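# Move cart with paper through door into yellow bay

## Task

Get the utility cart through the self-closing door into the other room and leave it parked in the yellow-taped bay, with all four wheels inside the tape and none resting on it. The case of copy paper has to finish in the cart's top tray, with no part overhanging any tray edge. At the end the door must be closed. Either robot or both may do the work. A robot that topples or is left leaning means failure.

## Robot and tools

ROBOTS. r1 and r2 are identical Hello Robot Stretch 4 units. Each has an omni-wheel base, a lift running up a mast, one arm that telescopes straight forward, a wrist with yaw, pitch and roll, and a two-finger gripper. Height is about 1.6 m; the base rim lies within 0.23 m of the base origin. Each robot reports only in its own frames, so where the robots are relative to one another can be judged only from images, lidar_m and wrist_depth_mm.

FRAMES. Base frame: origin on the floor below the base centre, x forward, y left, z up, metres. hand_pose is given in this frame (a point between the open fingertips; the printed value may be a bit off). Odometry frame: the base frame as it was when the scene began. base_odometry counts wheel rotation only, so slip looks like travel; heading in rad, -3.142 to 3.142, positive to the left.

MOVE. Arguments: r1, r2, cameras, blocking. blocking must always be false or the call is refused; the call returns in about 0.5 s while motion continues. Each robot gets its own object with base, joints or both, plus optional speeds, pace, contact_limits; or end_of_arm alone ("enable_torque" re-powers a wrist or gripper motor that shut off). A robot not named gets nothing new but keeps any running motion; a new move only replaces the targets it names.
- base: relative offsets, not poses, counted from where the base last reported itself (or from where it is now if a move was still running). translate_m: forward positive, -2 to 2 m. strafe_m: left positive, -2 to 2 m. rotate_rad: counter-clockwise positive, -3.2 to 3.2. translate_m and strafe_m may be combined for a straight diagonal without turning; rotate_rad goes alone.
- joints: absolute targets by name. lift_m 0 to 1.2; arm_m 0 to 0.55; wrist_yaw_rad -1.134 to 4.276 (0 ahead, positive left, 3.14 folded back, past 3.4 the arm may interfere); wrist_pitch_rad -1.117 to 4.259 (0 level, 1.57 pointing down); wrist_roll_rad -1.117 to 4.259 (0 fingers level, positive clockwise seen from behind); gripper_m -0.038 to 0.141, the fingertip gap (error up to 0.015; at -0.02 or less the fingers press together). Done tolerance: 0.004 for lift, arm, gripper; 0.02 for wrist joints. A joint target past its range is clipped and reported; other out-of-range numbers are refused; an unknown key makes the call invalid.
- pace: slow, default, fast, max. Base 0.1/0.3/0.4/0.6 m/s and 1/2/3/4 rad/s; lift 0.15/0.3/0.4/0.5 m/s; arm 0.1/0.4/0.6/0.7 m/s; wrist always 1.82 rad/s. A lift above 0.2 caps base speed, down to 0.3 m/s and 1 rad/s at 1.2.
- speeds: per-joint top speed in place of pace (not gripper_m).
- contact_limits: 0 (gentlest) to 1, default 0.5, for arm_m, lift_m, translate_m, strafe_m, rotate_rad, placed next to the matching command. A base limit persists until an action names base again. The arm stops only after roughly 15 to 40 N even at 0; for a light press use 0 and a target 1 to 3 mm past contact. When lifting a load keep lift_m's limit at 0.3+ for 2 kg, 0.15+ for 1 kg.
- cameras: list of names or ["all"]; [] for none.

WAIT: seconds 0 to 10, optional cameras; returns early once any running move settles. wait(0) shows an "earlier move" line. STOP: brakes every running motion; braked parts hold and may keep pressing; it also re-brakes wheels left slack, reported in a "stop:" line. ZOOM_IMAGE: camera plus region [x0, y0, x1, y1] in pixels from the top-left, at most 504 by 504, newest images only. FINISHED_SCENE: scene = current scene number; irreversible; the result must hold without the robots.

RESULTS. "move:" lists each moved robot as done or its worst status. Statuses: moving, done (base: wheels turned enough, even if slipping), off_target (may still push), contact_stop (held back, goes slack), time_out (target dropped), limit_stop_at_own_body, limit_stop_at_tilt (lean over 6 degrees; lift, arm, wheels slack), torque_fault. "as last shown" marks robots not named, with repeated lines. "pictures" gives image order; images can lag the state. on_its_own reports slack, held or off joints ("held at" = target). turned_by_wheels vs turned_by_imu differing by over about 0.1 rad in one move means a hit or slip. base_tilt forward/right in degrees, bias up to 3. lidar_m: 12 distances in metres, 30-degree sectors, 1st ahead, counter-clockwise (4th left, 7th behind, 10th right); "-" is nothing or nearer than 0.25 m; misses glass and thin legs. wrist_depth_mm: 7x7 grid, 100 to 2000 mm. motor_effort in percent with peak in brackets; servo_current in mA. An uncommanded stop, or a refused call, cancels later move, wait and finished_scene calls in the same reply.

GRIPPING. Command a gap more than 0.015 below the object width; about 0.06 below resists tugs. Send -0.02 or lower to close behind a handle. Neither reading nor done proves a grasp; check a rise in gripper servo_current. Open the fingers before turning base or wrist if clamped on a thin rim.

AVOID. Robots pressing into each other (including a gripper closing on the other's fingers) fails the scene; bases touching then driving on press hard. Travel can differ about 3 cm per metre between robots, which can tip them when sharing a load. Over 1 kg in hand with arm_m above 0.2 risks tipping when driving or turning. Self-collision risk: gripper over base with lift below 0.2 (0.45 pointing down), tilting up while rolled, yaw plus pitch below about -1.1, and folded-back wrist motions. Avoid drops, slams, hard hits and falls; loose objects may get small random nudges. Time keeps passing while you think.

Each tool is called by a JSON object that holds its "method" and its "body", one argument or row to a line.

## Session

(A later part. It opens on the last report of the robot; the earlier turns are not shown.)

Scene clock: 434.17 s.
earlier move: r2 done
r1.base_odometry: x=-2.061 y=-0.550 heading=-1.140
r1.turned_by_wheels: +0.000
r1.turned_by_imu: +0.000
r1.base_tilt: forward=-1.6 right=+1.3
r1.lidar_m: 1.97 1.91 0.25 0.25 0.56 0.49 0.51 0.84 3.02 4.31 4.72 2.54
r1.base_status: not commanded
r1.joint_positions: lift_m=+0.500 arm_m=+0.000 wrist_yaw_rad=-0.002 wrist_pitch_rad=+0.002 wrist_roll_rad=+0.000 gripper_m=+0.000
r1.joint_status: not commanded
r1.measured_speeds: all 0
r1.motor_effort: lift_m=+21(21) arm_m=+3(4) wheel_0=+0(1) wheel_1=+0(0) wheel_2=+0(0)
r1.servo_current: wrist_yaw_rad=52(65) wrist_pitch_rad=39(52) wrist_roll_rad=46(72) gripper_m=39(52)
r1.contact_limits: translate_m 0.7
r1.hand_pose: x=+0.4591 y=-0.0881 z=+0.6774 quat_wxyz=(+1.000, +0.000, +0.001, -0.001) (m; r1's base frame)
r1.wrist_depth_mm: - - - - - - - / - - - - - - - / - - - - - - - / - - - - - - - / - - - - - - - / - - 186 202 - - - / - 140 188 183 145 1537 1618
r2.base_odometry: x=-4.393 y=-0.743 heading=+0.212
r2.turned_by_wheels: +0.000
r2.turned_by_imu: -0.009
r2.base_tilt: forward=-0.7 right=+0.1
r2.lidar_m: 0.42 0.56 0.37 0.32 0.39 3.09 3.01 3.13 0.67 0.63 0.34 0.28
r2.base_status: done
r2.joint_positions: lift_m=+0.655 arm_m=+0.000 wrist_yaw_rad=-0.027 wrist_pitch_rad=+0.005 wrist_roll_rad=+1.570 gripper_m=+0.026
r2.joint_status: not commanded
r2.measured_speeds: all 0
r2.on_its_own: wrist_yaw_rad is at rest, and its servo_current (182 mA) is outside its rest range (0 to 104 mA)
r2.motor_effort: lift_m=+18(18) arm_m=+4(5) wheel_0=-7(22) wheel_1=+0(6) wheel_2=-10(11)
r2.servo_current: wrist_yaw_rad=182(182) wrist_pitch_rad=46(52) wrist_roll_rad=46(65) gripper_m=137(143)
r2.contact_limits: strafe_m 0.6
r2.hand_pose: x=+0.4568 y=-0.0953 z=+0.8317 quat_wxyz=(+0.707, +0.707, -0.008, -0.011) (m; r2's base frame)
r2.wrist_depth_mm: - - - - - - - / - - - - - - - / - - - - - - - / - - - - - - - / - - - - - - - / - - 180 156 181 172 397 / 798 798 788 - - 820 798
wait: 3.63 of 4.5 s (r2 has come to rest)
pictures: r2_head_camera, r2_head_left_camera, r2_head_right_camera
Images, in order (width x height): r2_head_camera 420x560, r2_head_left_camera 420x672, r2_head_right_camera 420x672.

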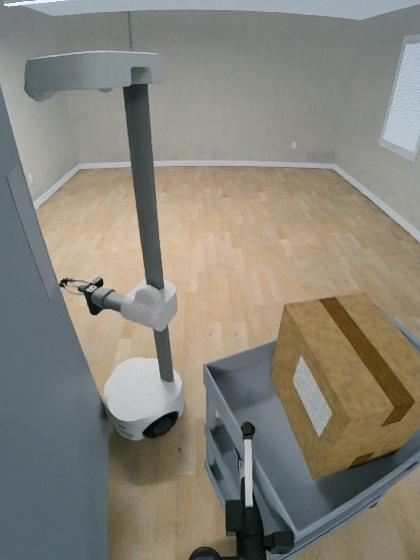

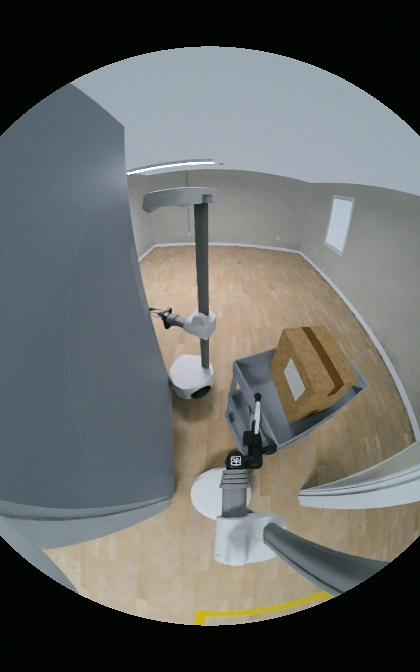

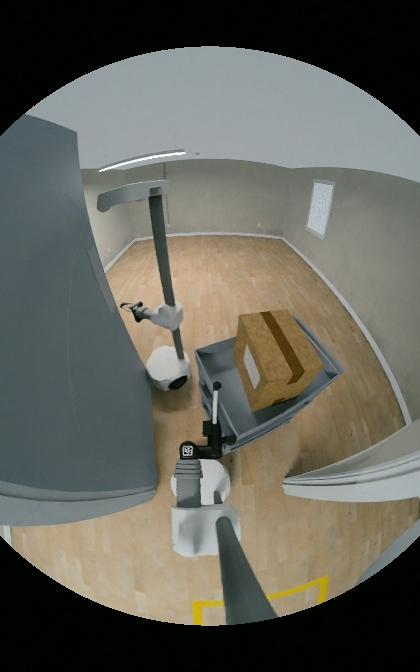

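{"method": "move", "body": {
  "blocking": false,
  "r2": {"base":{"translate_m":-0.4},"pace":"slow","contact_limits":{"translate_m":0.6}}
}}

{"method": "wait", "body": {
  "seconds": 2,
  "cameras": ["r2_head_camera"]
}}

{"method": "wait", "body": {
  "seconds": 3,
  "cameras": ["r2_head_camera","r2_head_left_camera"]
}}

Scene clock: 448.60 s.
move: r2 moving
r1: as last shown
r1.lidar_m: 1.97 1.92 0.25 0.25 0.59 0.46 0.52 0.84 3.00 4.32 4.72 2.56
r1.motor_effort: lift_m=+21(21) arm_m=+4(4) wheel_0=+0(0) wheel_1=+0(0) wheel_2=+0(0)
r1.servo_current: wrist_yaw_rad=46(65) wrist_pitch_rad=52(52) wrist_roll_rad=52(52) gripper_m=39(52)
r1.contact_limits: translate_m 0.7
r1.wrist_depth_mm: - - - - - - - / - - - - - - - / - - - - - - - / - - - - - - - / - - - - - - - / - - 186 203 - - - / - 140 187 182 145 1576 1618
r2.base_odometry: x=-4.404 y=-0.745 heading=+0.211
r2.turned_by_wheels: -0.001
r2.turned_by_imu: +0.000
r2.base_tilt: forward=-0.7 right=+0.1
r2.lidar_m: 0.39 0.56 0.35 0.31 0.38 3.09 3.00 3.12 0.67 0.62 0.34 0.27
r2.base_status: translate_m moving
r2.joint_positions: lift_m=+0.655 arm_m=+0.000 wrist_yaw_rad=-0.025 wrist_pitch_rad=+0.005 wrist_roll_rad=+1.570 gripper_m=+0.026
r2.joint_status: not commanded
r2.measured_speeds: translate_m=-0.050 strafe_m=+0.000 rotate_rad=+0.004 lift_m=+0.000 arm_m=+0.000 wrist_yaw_rad=+0.035 wrist_pitch_rad=+0.000 wrist_roll_rad=+0.000
r2.motor_effort: lift_m=+18(18) arm_m=+4(5) wheel_0=-14(15) wheel_1=-10(10) wheel_2=+9(9)
r2.servo_current: wrist_yaw_rad=137(189) wrist_pitch_rad=39(52) wrist_roll_rad=39(52) gripper_m=130(130)
r2.contact_limits: translate_m 0.6
r2.hand_pose: x=+0.4570 y=-0.0946 z=+0.8317 quat_wxyz=(+0.707, +0.707, -0.007, -0.011) (m; r2's base frame)
r2.wrist_depth_mm: - - - - - - - / - - - - - - - / - - - - - - - / - - - - - - - / - - - - - - - / - - 181 154 181 172 397 / 831 820 831 - - 1576 809
pictures: none

Scene clock: 450.60 s.
earlier move: r2 moving
r1.base_odometry: x=-2.061 y=-0.550 heading=-1.140
r1.turned_by_wheels: +0.000
r1.turned_by_imu: +0.000
r1.base_tilt: forward=-1.6 right=+1.2
r1.lidar_m: 1.95 1.93 0.25 0.25 0.56 0.55 0.56 2.83 3.01 4.30 4.72 2.55
r1.base_status: not commanded
r1.joint_positions: lift_m=+0.500 arm_m=+0.000 wrist_yaw_rad=-0.002 wrist_pitch_rad=+0.002 wrist_roll_rad=+0.000 gripper_m=+0.000
r1.joint_status: not commanded
r1.measured_speeds: all 0
r1.motor_effort: lift_m=+21(21) arm_m=+4(4) wheel_0=+0(1) wheel_1=+0(0) wheel_2=+0(0)
r1.servo_current: wrist_yaw_rad=46(65) wrist_pitch_rad=33(52) wrist_roll_rad=46(65) gripper_m=39(52)
r1.contact_limits: translate_m 0.7
r1.hand_pose: x=+0.4591 y=-0.0881 z=+0.6774 quat_wxyz=(+1.000, +0.000, +0.001, -0.001) (m; r1's base frame)
r1.wrist_depth_mm: - - - - - - - / - - - - - - - / - - - - - - - / - - - - - - - / - - - - - - - / - - 186 203 - - - / - 139 187 183 145 1537 1618
r2.base_odometry: x=-4.588 y=-0.785 heading=+0.212
r2.turned_by_wheels: +0.001
r2.turned_by_imu: +0.002
r2.base_tilt: forward=-0.7 right=+0.0
r2.lidar_m: 0.42 0.54 0.35 0.35 2.36 2.89 2.82 2.93 2.58 0.59 2.61 0.30
r2.base_status: translate_m moving
r2.joint_positions: lift_m=+0.655 arm_m=+0.000 wrist_yaw_rad=+0.004 wrist_pitch_rad=+0.005 wrist_roll_rad=+1.570 gripper_m=+0.026
r2.joint_status: not commanded
r2.measured_speeds: translate_m=-0.101 strafe_m=+0.000 rotate_rad=+0.001 lift_m=+0.000 arm_m=+0.000 wrist_yaw_rad=+0.000 wrist_pitch_rad=+0.000 wrist_roll_rad=+0.000
r2.motor_effort: lift_m=+18(18) arm_m=+4(5) wheel_0=-5(15) wheel_1=-5(10) wheel_2=+11(13)
r2.servo_current: wrist_yaw_rad=46(189) wrist_pitch_rad=46(52) wrist_roll_rad=46(65) gripper_m=130(137)
r2.contact_limits: translate_m 0.6
r2.hand_pose: x=+0.4596 y=-0.0861 z=+0.8317 quat_wxyz=(+0.707, +0.707, +0.003, +0.000) (m; r2's base frame)
r2.wrist_depth_mm: 204 - - - - - - / 236 - - - - - - / 290 291 - 105 - - - / - 377 119 120 - 564 - / - - 145 146 - 1499 484 / - 991 182 170 180 991 - / - - - - 370 368 -
wait: 2.00 s; no rest
pictures: r2_head_camera
Images, in order (width x height): r2_head_camera 420x560.

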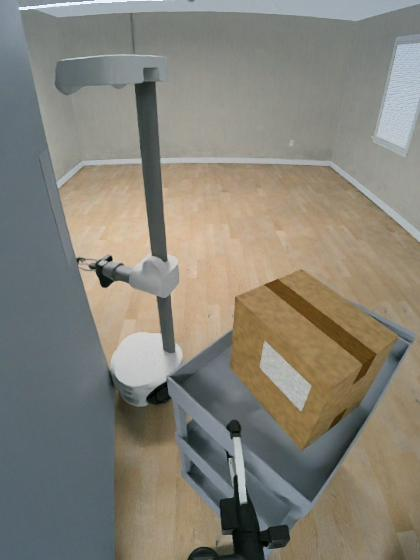

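Scene clock: 453.40 s.
earlier move: r2 done
r1.base_odometry: x=-2.061 y=-0.550 heading=-1.140
r1.turned_by_wheels: +0.000
r1.turned_by_imu: +0.000
r1.base_tilt: forward=-1.6 right=+1.3
r1.lidar_m: 1.98 1.93 0.25 0.25 0.56 0.42 0.42 2.81 3.01 4.29 4.73 2.59
r1.base_status: not commanded
r1.joint_positions: lift_m=+0.500 arm_m=+0.000 wrist_yaw_rad=-0.002 wrist_pitch_rad=+0.002 wrist_roll_rad=+0.000 gripper_m=+0.000
r1.joint_status: not commanded
r1.measured_speeds: all 0
r1.motor_effort: lift_m=+21(21) arm_m=+4(4) wheel_0=+0(1) wheel_1=+0(0) wheel_2=+0(0)
r1.servo_current: wrist_yaw_rad=46(72) wrist_pitch_rad=52(52) wrist_roll_rad=52(65) gripper_m=39(52)
r1.contact_limits: translate_m 0.7
r1.hand_pose: x=+0.4591 y=-0.0881 z=+0.6774 quat_wxyz=(+1.000, +0.000, +0.001, -0.001) (m; r1's base frame)
r1.wrist_depth_mm: - - - - - - - / - - - - - - - / - - - - - - - / - - - - - - - / - - - - - - - / - - 186 202 - - - / - 140 187 183 145 1537 1576
r2.base_odometry: x=-4.783 y=-0.827 heading=+0.212
r2.turned_by_wheels: +0.000
r2.turned_by_imu: +0.001
r2.base_tilt: forward=-0.7 right=+0.0
r2.lidar_m: 0.40 0.47 0.45 0.93 2.37 2.69 2.59 2.71 2.56 0.80 0.64 0.42
r2.base_status: done
r2.joint_positions: lift_m=+0.655 arm_m=+0.000 wrist_yaw_rad=+0.004 wrist_pitch_rad=+0.005 wrist_roll_rad=+1.570 gripper_m=+0.026
r2.joint_status: not commanded
r2.measured_speeds: all 0
r2.motor_effort: lift_m=+18(18) arm_m=+4(5) wheel_0=-3(15) wheel_1=-4(10) wheel_2=+8(13)
r2.servo_current: wrist_yaw_rad=52(189) wrist_pitch_rad=52(52) wrist_roll_rad=46(65) gripper_m=137(137)
r2.contact_limits: translate_m 0.6
r2.hand_pose: x=+0.4596 y=-0.0861 z=+0.8317 quat_wxyz=(+0.707, +0.707, +0.003, +0.000) (m; r2's base frame)
r2.wrist_depth_mm: - 455 152 151 - - - / 273 273 158 159 - 723 - / 294 294 167 165 - - - / 320 320 176 175 - 798 - / 364 355 185 182 213 699 - / - 375 187 - 181 175 - / - - - - - 1708 -
wait: 2.80 of 3 s (r2 has come to rest)
pictures: r2_head_camera, r2_head_left_camera
Images, in order (width x height): r2_head_camera 420x560, r2_head_left_camera 420x672.

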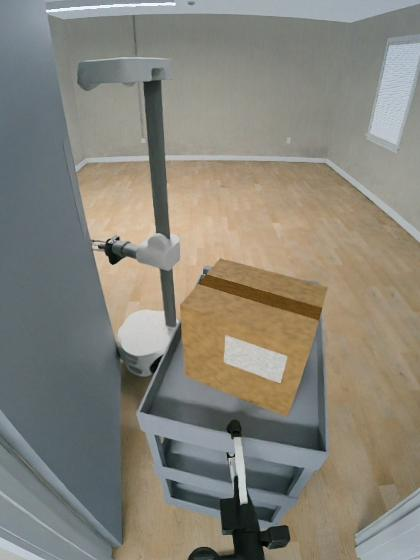

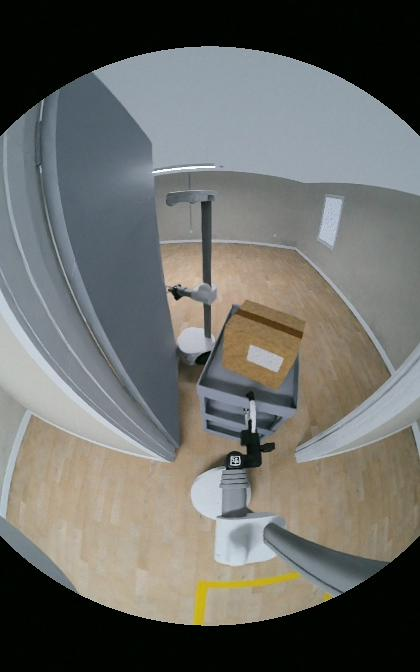

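{"method": "move", "body": {
  "blocking": false,
  "r2": {"base":{"translate_m":-0.95,"strafe_m":-0.08},"pace":"slow","contact_limits":{"translate_m":0.6}}
}}

{"method": "wait", "body": {
  "seconds": 4.5,
  "cameras": ["r2_head_camera","r2_head_left_camera"]
}}

{"method": "wait", "body": {
  "seconds": 6,
  "cameras": ["r2_head_camera","r2_head_left_camera","r2_head_right_camera"]
}}

Scene clock: 506.60 s.
move: r2 moving
r1: as last shown
r1.lidar_m: 1.96 1.93 0.25 0.25 0.56 0.42 0.46 2.82 3.00 4.30 4.73 2.57
r1.servo_current: wrist_yaw_rad=52(65) wrist_pitch_rad=39(46) wrist_roll_rad=46(59) gripper_m=39(46)
r1.contact_limits: translate_m 0.7
r1.wrist_depth_mm: - - - - - - - / - - - - - - - / - - - - - - - / - - - - - - - / - - - - - - - / - - 186 202 - - - / - 140 187 184 145 1618 1576
r2.base_odometry: x=-4.795 y=-0.830 heading=+0.212
r2.turned_by_wheels: +0.000
r2.turned_by_imu: +0.001
r2.base_tilt: forward=-0.7 right=+0.1
r2.lidar_m: 0.42 0.49 0.44 1.01 2.36 2.69 2.58 2.73 2.59 0.84 0.68 0.42
r2.base_status: translate_m moving; strafe_m moving
r2.joint_positions: lift_m=+0.655 arm_m=+0.000 wrist_yaw_rad=+0.004 wrist_pitch_rad=+0.005 wrist_roll_rad=+1.570 gripper_m=+0.026
r2.joint_status: not commanded
r2.measured_speeds: translate_m=-0.048 strafe_m=-0.004 rotate_rad=+0.000 lift_m=+0.000 arm_m=+0.000 wrist_yaw_rad=+0.000 wrist_pitch_rad=+0.000 wrist_roll_rad=+0.000
r2.motor_effort: lift_m=+18(18) arm_m=+4(5) wheel_0=-7(7) wheel_1=-6(8) wheel_2=+14(15)
r2.servo_current: wrist_yaw_rad=46(52) wrist_pitch_rad=39(46) wrist_roll_rad=33(59) gripper_m=130(137)
r2.contact_limits: translate_m 0.6
r2.hand_pose: x=+0.4597 y=-0.0861 z=+0.8317 quat_wxyz=(+0.707, +0.707, +0.003, +0.000) (m; r2's base frame)
r2.wrist_depth_mm: - - 153 154 - - - / 278 274 160 160 - 723 - / 294 297 169 168 - - - / 320 322 176 177 - 798 - / 366 353 202 183 - 759 - / - 375 187 - 181 172 - / - - - - - 1808 -
pictures: none

Scene clock: 511.10 s.
earlier move: r2 moving
r1.base_odometry: x=-2.061 y=-0.550 heading=-1.140
r1.turned_by_wheels: +0.000
r1.turned_by_imu: +0.000
r1.base_tilt: forward=-1.6 right=+1.3
r1.lidar_m: 1.96 1.92 0.25 0.26 0.59 0.77 1.64 2.82 3.00 4.32 4.74 2.53
r1.base_status: not commanded
r1.joint_positions: lift_m=+0.500 arm_m=+0.000 wrist_yaw_rad=-0.002 wrist_pitch_rad=+0.002 wrist_roll_rad=+0.000 gripper_m=+0.000
r1.joint_status: not commanded
r1.measured_speeds: all 0
r1.motor_effort: lift_m=+21(21) arm_m=+4(4) wheel_0=+0(1) wheel_1=+1(2) wheel_2=-1(1)
r1.servo_current: wrist_yaw_rad=46(78) wrist_pitch_rad=39(52) wrist_roll_rad=52(72) gripper_m=46(46)
r1.contact_limits: translate_m 0.7
r1.hand_pose: x=+0.4591 y=-0.0881 z=+0.6774 quat_wxyz=(+1.000, +0.000, +0.001, -0.001) (m; r1's base frame)
r1.wrist_depth_mm: - - - - - - - / - - - - - - - / - - - - - - - / - - - - - - - / - - - - - - - / - - 186 204 - - - / - 140 187 183 145 1618 1576
r2.base_odometry: x=-5.214 y=-0.958 heading=+0.213
r2.turned_by_wheels: +0.001
r2.turned_by_imu: +0.003
r2.base_tilt: forward=-0.6 right=+0.1
r2.lidar_m: 0.38 0.38 0.98 2.27 2.42 2.23 2.14 2.25 2.52 2.38 0.90 0.49
r2.base_status: translate_m moving; strafe_m moving
r2.joint_positions: lift_m=+0.655 arm_m=+0.000 wrist_yaw_rad=+0.010 wrist_pitch_rad=+0.005 wrist_roll_rad=+1.570 gripper_m=+0.026
r2.joint_status: not commanded
r2.measured_speeds: translate_m=-0.100 strafe_m=-0.008 rotate_rad=-0.006 lift_m=+0.000 arm_m=+0.000 wrist_yaw_rad=+0.001 wrist_pitch_rad=+0.000 wrist_roll_rad=+0.000
r2.motor_effort: lift_m=+18(18) arm_m=+4(5) wheel_0=+2(10) wheel_1=-3(10) wheel_2=+15(16)
r2.servo_current: wrist_yaw_rad=65(72) wrist_pitch_rad=39(52) wrist_roll_rad=59(59) gripper_m=130(137)
r2.contact_limits: translate_m 0.6
r2.hand_pose: x=+0.4602 y=-0.0844 z=+0.8317 quat_wxyz=(+0.707, +0.707, +0.005, +0.002) (m; r2's base frame)
r2.wrist_depth_mm: - - - - 267 - - / - - - - - 1576 424 / - - - - - 1661 462 / 349 347 349 - - - - / 343 343 343 - - - - / 340 338 185 - 181 174 - / 332 332 334 - - 691 -
wait: 4.50 s; no rest
pictures: r2_head_camera, r2_head_left_camera
Images, in order (width x height): r2_head_camera 420x560, r2_head_left_camera 420x672.

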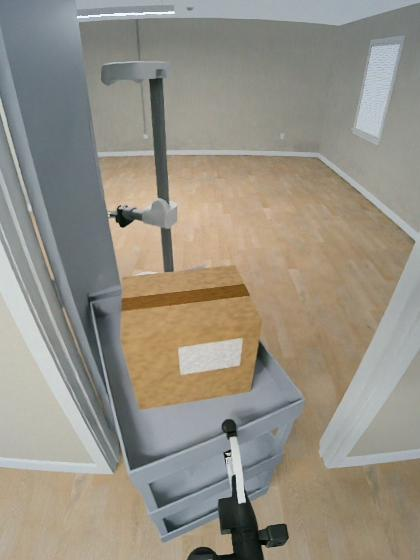

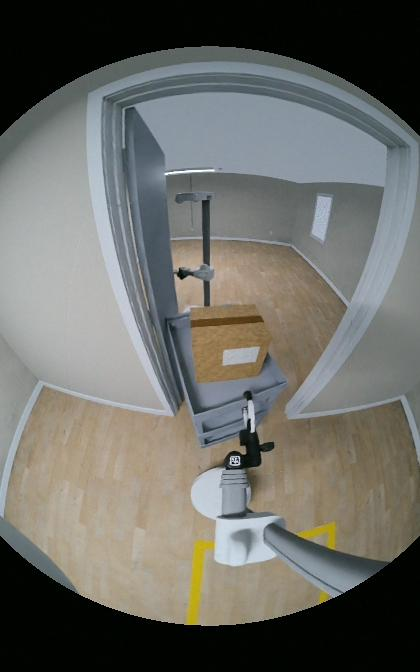

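Scene clock: 516.90 s.
earlier move: r2 done
r1.base_odometry: x=-2.061 y=-0.550 heading=-1.140
r1.turned_by_wheels: +0.000
r1.turned_by_imu: +0.000
r1.base_tilt: forward=-1.6 right=+1.2
r1.lidar_m: 1.99 1.92 0.25 0.26 0.57 1.29 1.63 2.82 3.02 4.29 4.73 2.57
r1.base_status: not commanded
r1.joint_positions: lift_m=+0.500 arm_m=+0.000 wrist_yaw_rad=-0.002 wrist_pitch_rad=+0.002 wrist_roll_rad=+0.000 gripper_m=+0.000
r1.joint_status: not commanded
r1.measured_speeds: all 0
r1.motor_effort: lift_m=+21(21) arm_m=+4(4) wheel_0=+0(1) wheel_1=+1(2) wheel_2=-1(1)
r1.servo_current: wrist_yaw_rad=52(78) wrist_pitch_rad=46(52) wrist_roll_rad=52(78) gripper_m=39(52)
r1.contact_limits: translate_m 0.7
r1.hand_pose: x=+0.4591 y=-0.0881 z=+0.6774 quat_wxyz=(+1.000, +0.000, +0.001, -0.001) (m; r1's base frame)
r1.wrist_depth_mm: - - - - - - - / - - - - - - - / - - - - - - - / - - - - - - - / - - - - - - - / - - 186 203 - - - / - 140 187 183 145 1576 1576
r2.base_odometry: x=-5.695 y=-1.105 heading=+0.212
r2.turned_by_wheels: -0.001
r2.turned_by_imu: +0.003
r2.base_tilt: forward=-0.7 right=+0.0
r2.lidar_m: 0.36 0.38 1.69 2.34 2.32 1.72 1.64 1.70 2.43 2.36 1.59 0.45
r2.base_status: done
r2.joint_positions: lift_m=+0.655 arm_m=+0.000 wrist_yaw_rad=+0.011 wrist_pitch_rad=+0.005 wrist_roll_rad=+1.570 gripper_m=+0.026
r2.joint_status: not commanded
r2.measured_speeds: all 0
r2.motor_effort: lift_m=+18(18) arm_m=+4(5) wheel_0=+0(10) wheel_1=-5(10) wheel_2=+10(16)
r2.servo_current: wrist_yaw_rad=72(78) wrist_pitch_rad=46(52) wrist_roll_rad=46(65) gripper_m=130(137)
r2.contact_limits: translate_m 0.6
r2.hand_pose: x=+0.4602 y=-0.0843 z=+0.8317 quat_wxyz=(+0.707, +0.707, +0.006, +0.002) (m; r2's base frame)
r2.wrist_depth_mm: - - - - - - - / - - - - - 1576 421 / - - - - - 1661 - / 347 347 345 - - - - / 343 345 340 - 798 - - / 340 340 186 - 180 164 - / 336 334 334 - - 699 -
wait: 5.80 of 6 s (r2 has come to rest)
pictures: r2_head_camera, r2_head_left_camera, r2_head_right_camera
Images, in order (width x height): r2_head_camera 420x560, r2_head_left_camera 420x672, r2_head_right_camera 420x672.

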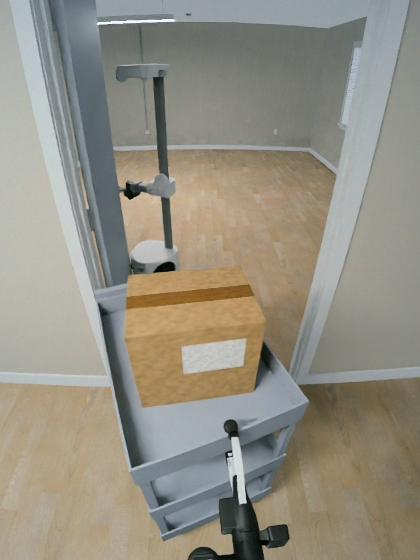

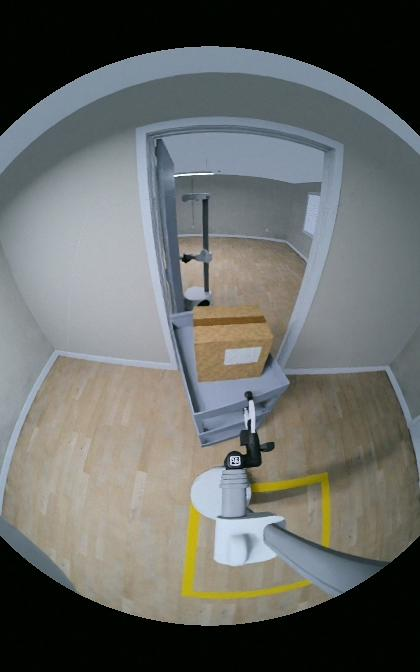

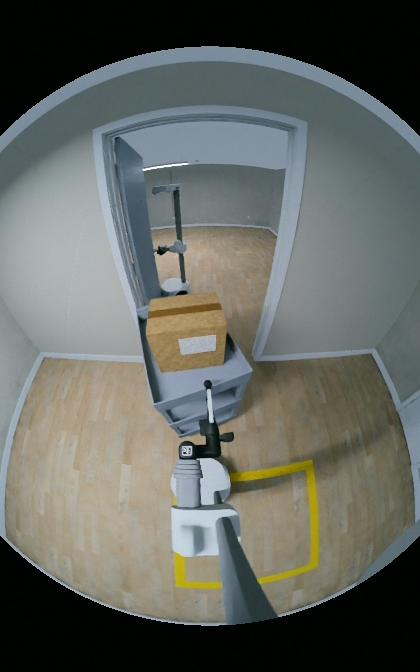

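{"method": "move", "body": {
  "blocking": false,
  "r1": {"base":{"rotate_rad":-2.72}},
  "r2": {"base":{"translate_m":-0.5},"pace":"slow","contact_limits":{"translate_m":0.6}}
}}

{"method": "wait", "body": {
  "seconds": 6,
  "cameras": ["r1_head_camera","r1_head_left_camera","r2_head_camera","r2_head_left_camera","r2_head_right_camera"]
}}

{"method": "wait", "body": {
  "seconds": 3,
  "cameras": ["r1_head_camera","r1_head_left_camera","r2_head_camera","r2_head_left_camera","r2_head_right_camera"]
}}

Scene clock: 564.90 s.
move: r1 moving; r2 moving
r1.base_odometry: x=-2.061 y=-0.550 heading=-1.393
r1.turned_by_wheels: -0.253
r1.turned_by_imu: -0.254
r1.base_tilt: forward=-1.6 right=+1.3
r1.lidar_m: 2.13 1.91 1.93 0.25 0.35 1.28 1.42 2.62 2.82 3.44 4.72 3.42
r1.base_status: rotate_rad moving
r1.joint_positions: lift_m=+0.500 arm_m=+0.000 wrist_yaw_rad=-0.002 wrist_pitch_rad=+0.002 wrist_roll_rad=+0.000 gripper_m=+0.000
r1.joint_status: not commanded
r1.measured_speeds: translate_m=+0.002 strafe_m=+0.001 rotate_rad=-0.976 lift_m=+0.000 arm_m=+0.000 wrist_yaw_rad=+0.000 wrist_pitch_rad=+0.000 wrist_roll_rad=+0.000
r1.motor_effort: lift_m=+21(21) arm_m=+4(4) wheel_0=+9(10) wheel_1=+6(12) wheel_2=+6(6)
r1.servo_current: wrist_yaw_rad=59(59) wrist_pitch_rad=52(52) wrist_roll_rad=52(65) gripper_m=39(46)
r1.hand_pose: x=+0.4591 y=-0.0881 z=+0.6774 quat_wxyz=(+1.000, +0.000, +0.001, -0.001) (m; r1's base frame)
r1.wrist_depth_mm: - - - - - - - / - - - - - - - / - - - - - - - / - - - - - - - / - - - - - - - / - - 186 204 - - - / - 140 188 183 145 1576 1576
r2.base_odometry: x=-5.707 y=-1.108 heading=+0.213
r2.turned_by_wheels: +0.000
r2.turned_by_imu: +0.001
r2.base_tilt: forward=-0.7 right=+0.1
r2.lidar_m: 0.36 0.37 1.73 2.34 2.29 1.70 1.63 1.70 2.42 2.35 1.65 0.46
r2.base_status: translate_m moving
r2.joint_positions: lift_m=+0.655 arm_m=+0.000 wrist_yaw_rad=+0.011 wrist_pitch_rad=+0.005 wrist_roll_rad=+1.570 gripper_m=+0.026
r2.joint_status: not commanded
r2.measured_speeds: translate_m=-0.048 strafe_m=-0.001 rotate_rad=+0.001 lift_m=+0.000 arm_m=+0.000 wrist_yaw_rad=+0.000 wrist_pitch_rad=+0.000 wrist_roll_rad=+0.000
r2.motor_effort: lift_m=+18(18) arm_m=+4(4) wheel_0=-3(6) wheel_1=-6(8) wheel_2=+14(16)
r2.servo_current: wrist_yaw_rad=72(78) wrist_pitch_rad=46(52) wrist_roll_rad=46(52) gripper_m=130(130)
r2.contact_limits: translate_m 0.6
r2.hand_pose: x=+0.4602 y=-0.0843 z=+0.8317 quat_wxyz=(+0.707, +0.707, +0.006, +0.002) (m; r2's base frame)
r2.wrist_depth_mm: - - - - 263 - - / - - - - - 1576 421 / - - - - - 1708 - / 345 345 347 - - - - / 340 342 343 - 798 - - / 336 340 185 - 181 164 - / 334 334 336 - - 699 -
pictures: none

Scene clock: 567.07 s.
earlier move: r1 done; r2 moving
r1.base_odometry: x=-2.062 y=-0.550 heading=+2.423
r1.turned_by_wheels: -2.467
r1.turned_by_imu: -2.475
r1.base_tilt: forward=-1.6 right=+1.3
r1.lidar_m: 2.79 2.89 3.94 4.73 2.76 1.99 1.91 0.25 0.25 0.45 1.41 1.50
r1.base_status: done
r1.joint_positions: lift_m=+0.500 arm_m=+0.000 wrist_yaw_rad=-0.002 wrist_pitch_rad=+0.002 wrist_roll_rad=+0.000 gripper_m=+0.000
r1.joint_status: not commanded
r1.measured_speeds: all 0
r1.motor_effort: lift_m=+21(21) arm_m=+2(4) wheel_0=+3(10) wheel_1=-1(15) wheel_2=+5(11)
r1.servo_current: wrist_yaw_rad=59(65) wrist_pitch_rad=39(52) wrist_roll_rad=52(65) gripper_m=46(46)
r1.hand_pose: x=+0.4592 y=-0.0879 z=+0.6774 quat_wxyz=(+1.000, +0.000, +0.001, -0.001) (m; r1's base frame)
r1.wrist_depth_mm: - - - - - - - / - - - - - - - / - - - - - - - / - - - - - - - / - - - - - - - / - - - 203 - - - / 1756 1661 187 183 145 1576 1430
r2.base_odometry: x=-5.907 y=-1.151 heading=+0.212
r2.turned_by_wheels: -0.001
r2.turned_by_imu: +0.000
r2.base_tilt: forward=-0.7 right=+0.0
r2.lidar_m: 0.37 0.37 2.01 2.35 2.00 1.48 1.42 1.50 2.11 2.36 1.88 0.43
r2.base_status: translate_m moving
r2.joint_positions: lift_m=+0.655 arm_m=+0.000 wrist_yaw_rad=+0.004 wrist_pitch_rad=+0.005 wrist_roll_rad=+1.570 gripper_m=+0.026
r2.joint_status: not commanded
r2.measured_speeds: translate_m=-0.100 strafe_m=+0.001 rotate_rad=+0.000 lift_m=+0.000 arm_m=+0.000 wrist_yaw_rad=-0.008 wrist_pitch_rad=+0.000 wrist_roll_rad=+0.000
r2.motor_effort: lift_m=+18(18) arm_m=+4(4) wheel_0=-7(9) wheel_1=-6(8) wheel_2=+10(16)
r2.servo_current: wrist_yaw_rad=39(85) wrist_pitch_rad=39(52) wrist_roll_rad=46(59) gripper_m=130(137)
r2.contact_limits: translate_m 0.6
r2.hand_pose: x=+0.4597 y=-0.0861 z=+0.8317 quat_wxyz=(+0.707, +0.707, +0.003, +0.000) (m; r2's base frame)
r2.wrist_depth_mm: - - - - - - - / - - - - - 1618 427 / - - - - - 1708 - / 345 345 345 - - - - / 342 343 342 - 212 - - / 338 340 187 - 181 173 - / 334 336 336 - - 691 -
wait: 2.17 of 6 s (r1 has come to rest)
pictures: r1_head_camera, r1_head_left_camera, r2_head_camera, r2_head_left_camera, r2_head_right_camera
Images, in order (width x height): r1_head_camera 420x560, r1_head_left_camera 420x672, r2_head_camera 420x560, r2_head_left_camera 420x672, r2_head_right_camera 420x672.

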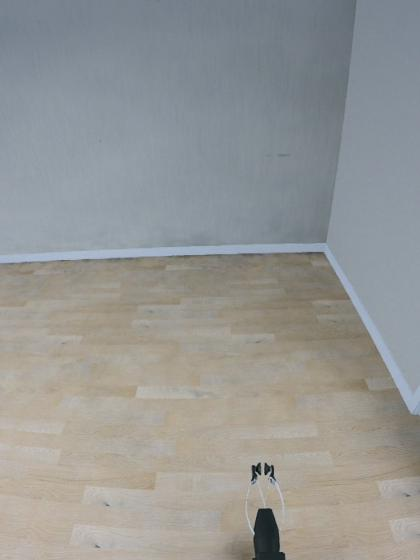

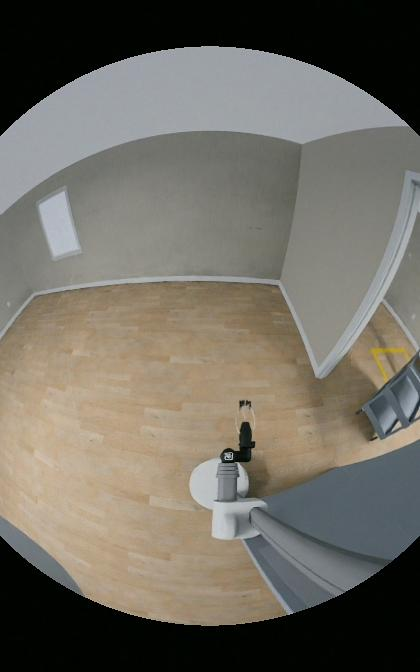

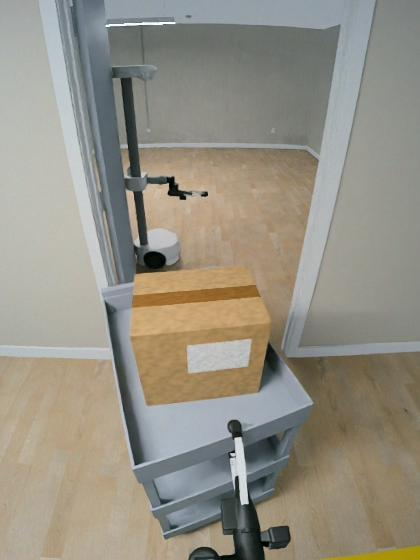

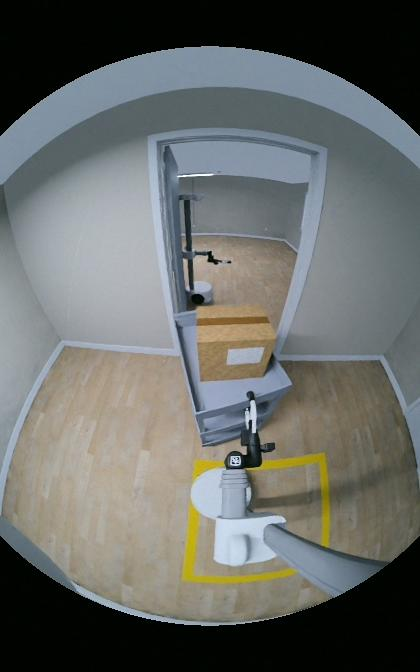

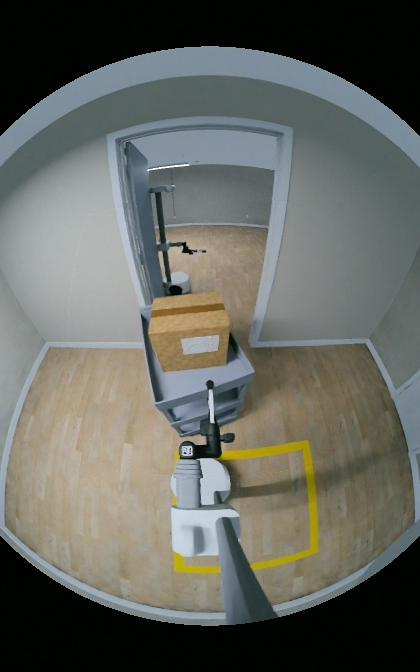

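Scene clock: 570.07 s.
earlier move: r2 moving
r1.base_odometry: x=-2.062 y=-0.550 heading=+2.423
r1.turned_by_wheels: +0.000
r1.turned_by_imu: +0.000
r1.base_tilt: forward=-1.6 right=+1.3
r1.lidar_m: 2.80 2.89 3.92 4.74 2.77 1.99 1.91 0.25 0.25 0.46 1.41 1.50
r1.base_status: done
r1.joint_positions: lift_m=+0.500 arm_m=+0.000 wrist_yaw_rad=-0.002 wrist_pitch_rad=+0.002 wrist_roll_rad=+0.000 gripper_m=+0.000
r1.joint_status: not commanded
r1.measured_speeds: all 0
r1.motor_effort: lift_m=+21(21) arm_m=-4(4) wheel_0=+2(10) wheel_1=-1(15) wheel_2=+5(11)
r1.servo_current: wrist_yaw_rad=52(65) wrist_pitch_rad=46(52) wrist_roll_rad=39(78) gripper_m=52(52)
r1.hand_pose: x=+0.4592 y=-0.0879 z=+0.6774 quat_wxyz=(+1.000, +0.000, +0.001, -0.001) (m; r1's base frame)
r1.wrist_depth_mm: - - - - - - - / - - - - - - - / - - - - - - - / - - - - - - - / - - - - - - - / - - - 203 - - - / 1756 1618 187 183 145 1576 1430
r2.base_odometry: x=-6.178 y=-1.209 heading=+0.212
r2.turned_by_wheels: +0.000
r2.turned_by_imu: +0.000
r2.base_tilt: forward=-0.7 right=+0.1
r2.lidar_m: 0.36 0.36 2.41 2.35 1.63 1.19 1.13 1.23 1.71 2.33 2.29 0.46
r2.base_status: translate_m moving
r2.joint_positions: lift_m=+0.655 arm_m=+0.000 wrist_yaw_rad=+0.000 wrist_pitch_rad=+0.005 wrist_roll_rad=+1.570 gripper_m=+0.026
r2.joint_status: not commanded
r2.measured_speeds: translate_m=-0.035 strafe_m=+0.000 rotate_rad=-0.001 lift_m=+0.000 arm_m=+0.000 wrist_yaw_rad=+0.000 wrist_pitch_rad=+0.000 wrist_roll_rad=+0.000
r2.motor_effort: lift_m=+18(18) arm_m=+4(4) wheel_0=-10(11) wheel_1=-6(8) wheel_2=+4(16)
r2.servo_current: wrist_yaw_rad=33(85) wrist_pitch_rad=46(52) wrist_roll_rad=46(59) gripper_m=124(137)
r2.contact_limits: translate_m 0.6
r2.hand_pose: x=+0.4593 y=-0.0874 z=+0.8317 quat_wxyz=(+0.707, +0.707, +0.002, -0.002) (m; r2's base frame)
r2.wrist_depth_mm: - - - - - - - / - - - - - 1430 1060 / - - - - - 1708 - / 343 345 345 - - - - / 342 342 343 - 211 - - / 340 338 186 - 180 174 - / 338 336 340 - - 741 -
wait: 3.00 s; no rest
pictures: r1_head_camera, r1_head_left_camera, r2_head_camera, r2_head_left_camera, r2_head_right_camera
Images, in order (width x height): r1_head_camera 420x560, r1_head_left_camera 420x672, r2_head_camera 420x560, r2_head_left_camera 420x672, r2_head_right_camera 420x672.

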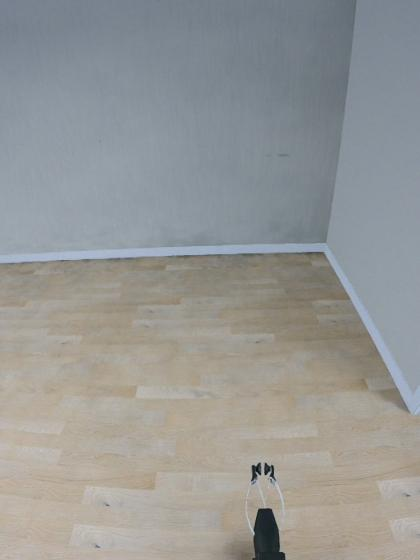

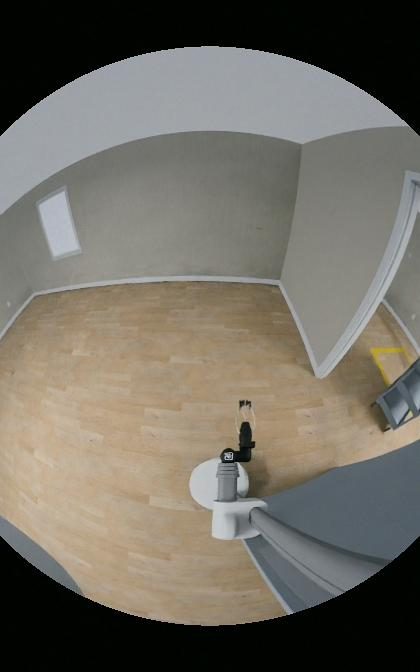

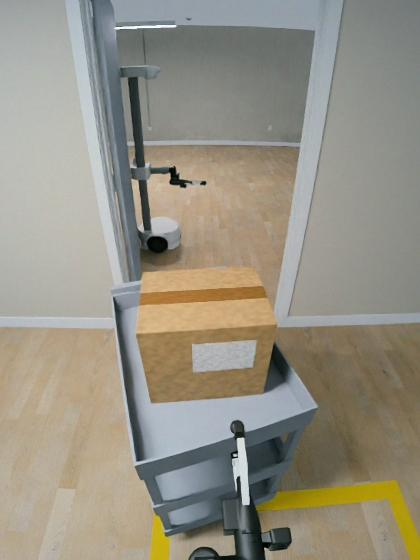

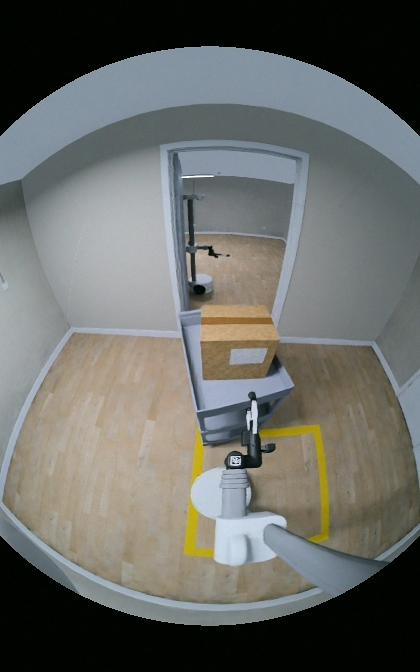

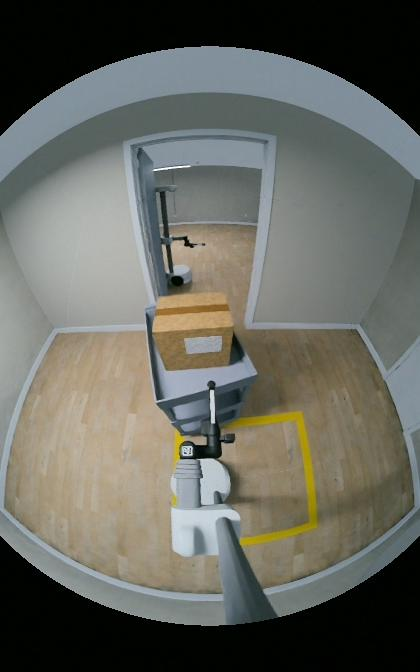

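{"method": "move", "body": {
  "blocking": false,
  "r1": {"base":{"translate_m":0.875,"strafe_m":-0.53}},
  "r2": {"base":{"translate_m":-0.75,"strafe_m":-0.49},"pace":"slow","contact_limits":{"translate_m":0.6}}
}}

{"method": "wait", "body": {
  "seconds": 5,
  "cameras": ["r1_head_left_camera","r1_head_right_camera","r2_head_camera"]
}}

{"method": "wait", "body": {
  "seconds": 5,
  "cameras": ["r1_head_left_camera","r1_head_right_camera","r2_head_camera","r2_head_left_camera","r2_head_right_camera"]
}}

Scene clock: 595.40 s.
earlier move: r2 done
move: r1 moving; r2 moving
r1.base_odometry: x=-2.073 y=-0.516 heading=+2.423
r1.turned_by_wheels: +0.000
r1.turned_by_imu: +0.000
r1.base_tilt: forward=-1.6 right=+1.3
r1.lidar_m: 2.76 2.87 3.91 4.76 2.85 2.04 1.94 0.25 0.25 0.49 1.39 1.47
r1.base_status: translate_m moving; strafe_m moving
r1.joint_positions: lift_m=+0.500 arm_m=+0.000 wrist_yaw_rad=-0.002 wrist_pitch_rad=+0.002 wrist_roll_rad=+0.000 gripper_m=+0.000
r1.joint_status: not commanded
r1.measured_speeds: translate_m=+0.118 strafe_m=-0.072 rotate_rad=+0.005 lift_m=+0.000 arm_m=+0.000 wrist_yaw_rad=+0.000 wrist_pitch_rad=+0.000 wrist_roll_rad=+0.000
r1.motor_effort: lift_m=+21(21) arm_m=-4(4) wheel_0=+11(11) wheel_1=-6(9) wheel_2=-7(7)
r1.servo_current: wrist_yaw_rad=65(65) wrist_pitch_rad=39(46) wrist_roll_rad=33(65) gripper_m=46(46)
r1.hand_pose: x=+0.4592 y=-0.0879 z=+0.6774 quat_wxyz=(+1.000, +0.000, +0.001, -0.001) (m; r1's base frame)
r1.wrist_depth_mm: - - - - - - - / - - - - - - - / - - - - - - - / - - - - - - - / - - - - - - - / - - - 204 - - - / 1756 1661 187 183 145 1537 1430
r2.base_odometry: x=-6.193 y=-1.220 heading=+0.212
r2.turned_by_wheels: +0.001
r2.turned_by_imu: +0.001
r2.base_tilt: forward=-0.6 right=+0.1
r2.lidar_m: 0.38 0.36 2.46 2.37 1.62 1.21 1.13 1.22 1.69 2.27 2.30 0.47
r2.base_status: translate_m moving; strafe_m moving
r2.joint_positions: lift_m=+0.655 arm_m=+0.000 wrist_yaw_rad=+0.000 wrist_pitch_rad=+0.005 wrist_roll_rad=+1.570 gripper_m=+0.026
r2.joint_status: not commanded
r2.measured_speeds: translate_m=-0.044 strafe_m=-0.029 rotate_rad=+0.003 lift_m=+0.000 arm_m=+0.000 wrist_yaw_rad=+0.000 wrist_pitch_rad=+0.000 wrist_roll_rad=+0.000
r2.motor_effort: lift_m=+18(18) arm_m=+4(4) wheel_0=+3(6) wheel_1=-6(10) wheel_2=+11(11)
r2.servo_current: wrist_yaw_rad=39(52) wrist_pitch_rad=46(46) wrist_roll_rad=52(52) gripper_m=130(130)
r2.contact_limits: translate_m 0.6
r2.hand_pose: x=+0.4593 y=-0.0875 z=+0.8317 quat_wxyz=(+0.707, +0.707, +0.002, -0.002) (m; r2's base frame)
r2.wrist_depth_mm: - - - - - - - / - - - - - 1366 439 / - - - - - 1708 - / 343 343 345 - - - - / 340 340 343 - 210 - - / 338 340 185 - 180 174 - / 340 338 338 - - 750 -
pictures: none

Scene clock: 599.67 s.
earlier move: r1 done; r2 moving
r1.base_odometry: x=-2.372 y=+0.425 heading=+2.423
r1.turned_by_wheels: +0.000
r1.turned_by_imu: -0.001
r1.base_tilt: forward=-1.5 right=+1.3
r1.lidar_m: 1.93 2.02 2.73 5.24 3.98 0.26 0.25 0.44 1.79 0.51 0.51 0.73
r1.base_status: done
r1.joint_positions: lift_m=+0.500 arm_m=+0.000 wrist_yaw_rad=-0.002 wrist_pitch_rad=+0.002 wrist_roll_rad=+0.000 gripper_m=+0.000
r1.joint_status: not commanded
r1.measured_speeds: all 0
r1.motor_effort: lift_m=+21(21) arm_m=-3(4) wheel_0=-6(11) wheel_1=+2(9) wheel_2=+7(9)
r1.servo_current: wrist_yaw_rad=46(65) wrist_pitch_rad=39(52) wrist_roll_rad=39(65) gripper_m=39(52)
r1.hand_pose: x=+0.4592 y=-0.0879 z=+0.6774 quat_wxyz=(+1.000, +0.000, +0.001, -0.001) (m; r1's base frame)
r1.wrist_depth_mm: - - - - - - - / - - - - - - - / - - - - - - - / - - - - - - - / - - - - 1708 - - / - - 186 202 180 - - / 1661 140 183 146 145 - -
r2.base_odometry: x=-6.487 y=-1.518 heading=+0.213
r2.turned_by_wheels: +0.001
r2.turned_by_imu: +0.004
r2.base_tilt: forward=-0.6 right=+0.0
r2.lidar_m: 0.33 0.30 2.69 2.61 1.10 0.83 0.78 0.85 1.21 2.12 2.22 0.50
r2.base_status: translate_m moving; strafe_m moving
r2.joint_positions: lift_m=+0.655 arm_m=+0.000 wrist_yaw_rad=+0.012 wrist_pitch_rad=+0.005 wrist_roll_rad=+1.570 gripper_m=+0.026
r2.joint_status: not commanded
r2.measured_speeds: translate_m=-0.084 strafe_m=-0.053 rotate_rad=-0.003 lift_m=+0.000 arm_m=+0.000 wrist_yaw_rad=+0.000 wrist_pitch_rad=+0.000 wrist_roll_rad=+0.000
r2.motor_effort: lift_m=+18(18) arm_m=+4(4) wheel_0=+13(15) wheel_1=-4(10) wheel_2=+12(16)
r2.servo_current: wrist_yaw_rad=72(85) wrist_pitch_rad=46(52) wrist_roll_rad=52(65) gripper_m=130(137)
r2.contact_limits: translate_m 0.6
r2.hand_pose: x=+0.4603 y=-0.0840 z=+0.8317 quat_wxyz=(+0.707, +0.707, +0.006, +0.002) (m; r2's base frame)
r2.wrist_depth_mm: - - - - - 1499 1078 / - - - - - 1499 - / 1708 - - - - 1618 427 / 1708 - - - - 1756 - / 351 349 351 - - - - / 334 334 187 - 181 173 - / 322 319 320 - - 723 -
wait: 4.27 of 5 s (r1 has come to rest)
pictures: r1_head_left_camera, r1_head_right_camera, r2_head_camera
Images, in order (width x height): r1_head_left_camera 420x672, r1_head_right_camera 420x672, r2_head_camera 420x560.

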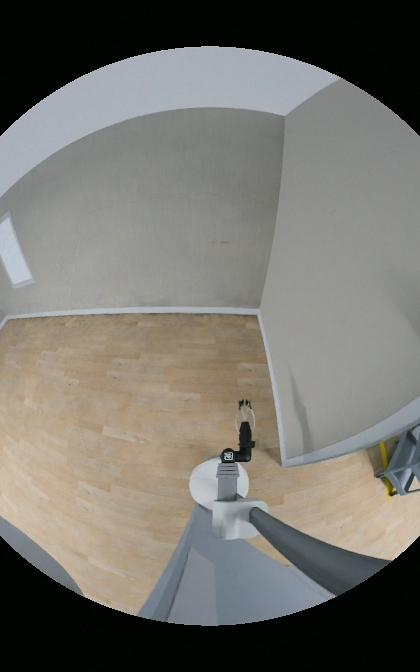

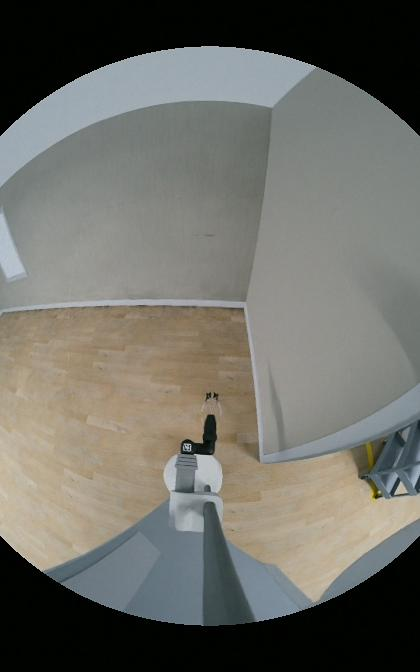

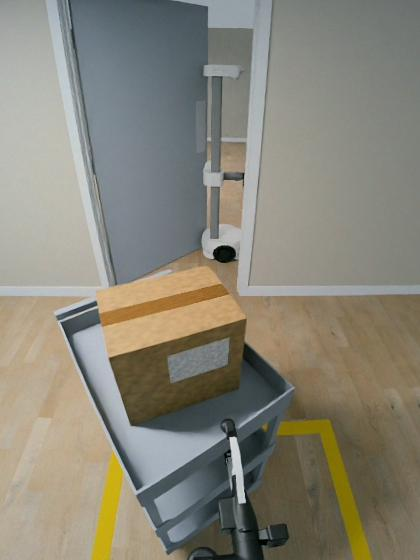

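Scene clock: 604.67 s.
earlier move: r2 moving
r1.base_odometry: x=-2.372 y=+0.425 heading=+2.423
r1.turned_by_wheels: +0.000
r1.turned_by_imu: +0.000
r1.base_tilt: forward=-1.6 right=+1.3
r1.lidar_m: 1.93 2.00 2.72 5.25 4.00 0.26 0.25 0.42 3.64 0.50 0.51 0.72
r1.base_status: done
r1.joint_positions: lift_m=+0.500 arm_m=+0.000 wrist_yaw_rad=-0.002 wrist_pitch_rad=+0.002 wrist_roll_rad=+0.000 gripper_m=+0.000
r1.joint_status: not commanded
r1.measured_speeds: all 0
r1.motor_effort: lift_m=+21(21) arm_m=-4(4) wheel_0=-6(11) wheel_1=+2(9) wheel_2=+7(9)
r1.servo_current: wrist_yaw_rad=39(78) wrist_pitch_rad=39(52) wrist_roll_rad=52(72) gripper_m=46(52)
r1.hand_pose: x=+0.4592 y=-0.0879 z=+0.6774 quat_wxyz=(+1.000, +0.000, +0.001, -0.001) (m; r1's base frame)
r1.wrist_depth_mm: - - - - - - - / - - - - - - - / - - - - - - - / - - - - - - - / - - - - 1808 - - / - - 186 202 180 - - / 1661 140 184 146 145 - -
r2.base_odometry: x=-6.812 y=-1.848 heading=+0.213
r2.turned_by_wheels: +0.000
r2.turned_by_imu: +0.003
r2.base_tilt: forward=-0.7 right=+0.1
r2.lidar_m: 0.25 0.26 2.97 1.50 0.61 0.42 0.41 0.44 0.65 1.87 1.94 0.55
r2.base_status: translate_m moving; strafe_m moving
r2.joint_positions: lift_m=+0.655 arm_m=+0.000 wrist_yaw_rad=+0.012 wrist_pitch_rad=+0.005 wrist_roll_rad=+1.570 gripper_m=+0.026
r2.joint_status: not commanded
r2.measured_speeds: translate_m=-0.009 strafe_m=-0.006 rotate_rad=-0.001 lift_m=+0.000 arm_m=+0.000 wrist_yaw_rad=+0.000 wrist_pitch_rad=+0.000 wrist_roll_rad=+0.000
r2.motor_effort: lift_m=+18(18) arm_m=+4(4) wheel_0=+8(16) wheel_1=-3(10) wheel_2=+9(16)
r2.servo_current: wrist_yaw_rad=59(85) wrist_pitch_rad=46(52) wrist_roll_rad=39(65) gripper_m=130(137)
r2.contact_limits: translate_m 0.6
r2.hand_pose: x=+0.4603 y=-0.0840 z=+0.8317 quat_wxyz=(+0.707, +0.707, +0.006, +0.002) (m; r2's base frame)
r2.wrist_depth_mm: - - - - - 1618 1078 / - - - - - 1576 1118 / - - - - - 1576 404 / - - - - - 1618 430 / - - - - - 1661 480 / 347 338 186 - 180 173 - / 306 303 306 - - 149 -
wait: 5.00 s; no rest
pictures: r1_head_left_camera, r1_head_right_camera, r2_head_camera, r2_head_left_camera, r2_head_right_camera
Images, in order (width x height): r1_head_left_camera 420x672, r1_head_right_camera 420x672, r2_head_camera 420x560, r2_head_left_camera 420x672, r2_head_right_camera 420x672.

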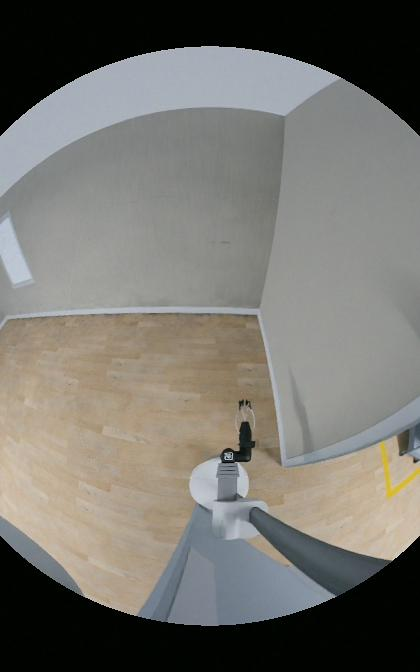

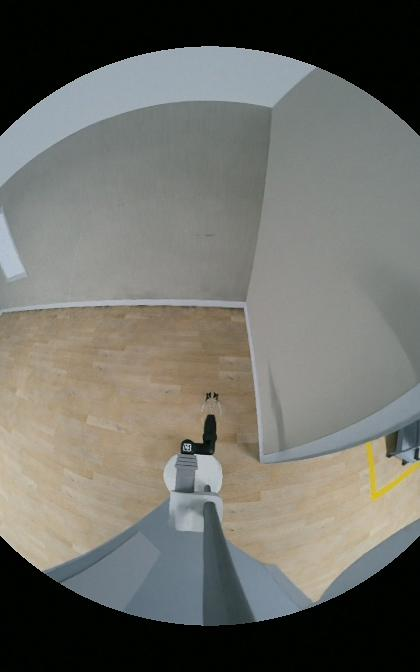

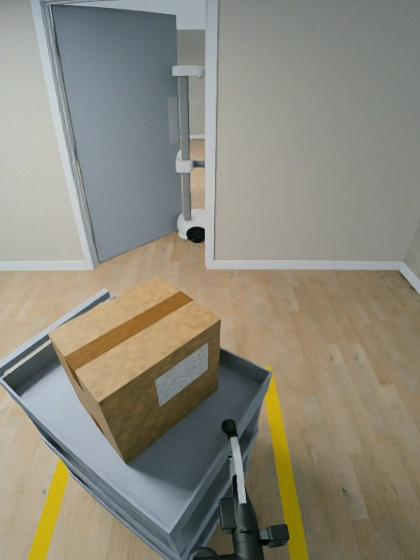

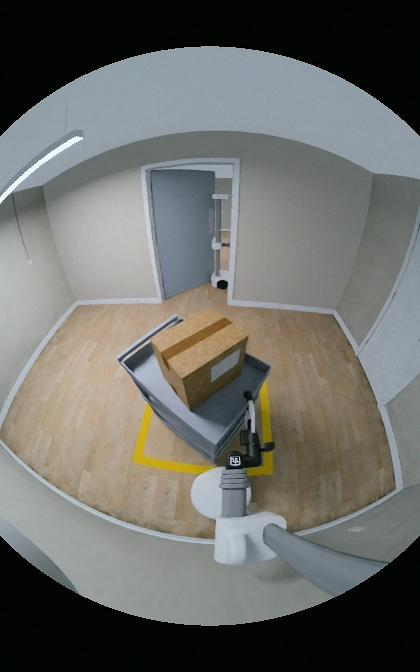

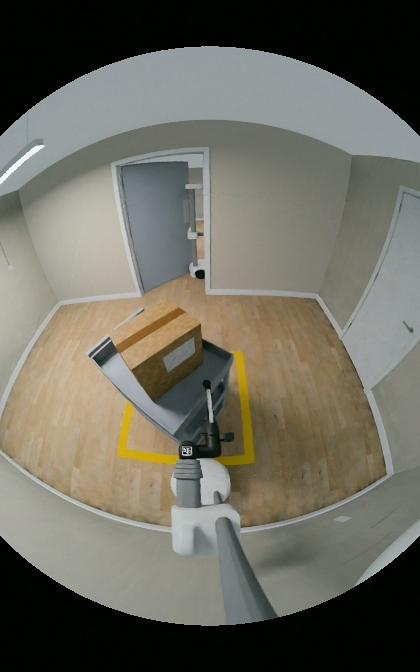

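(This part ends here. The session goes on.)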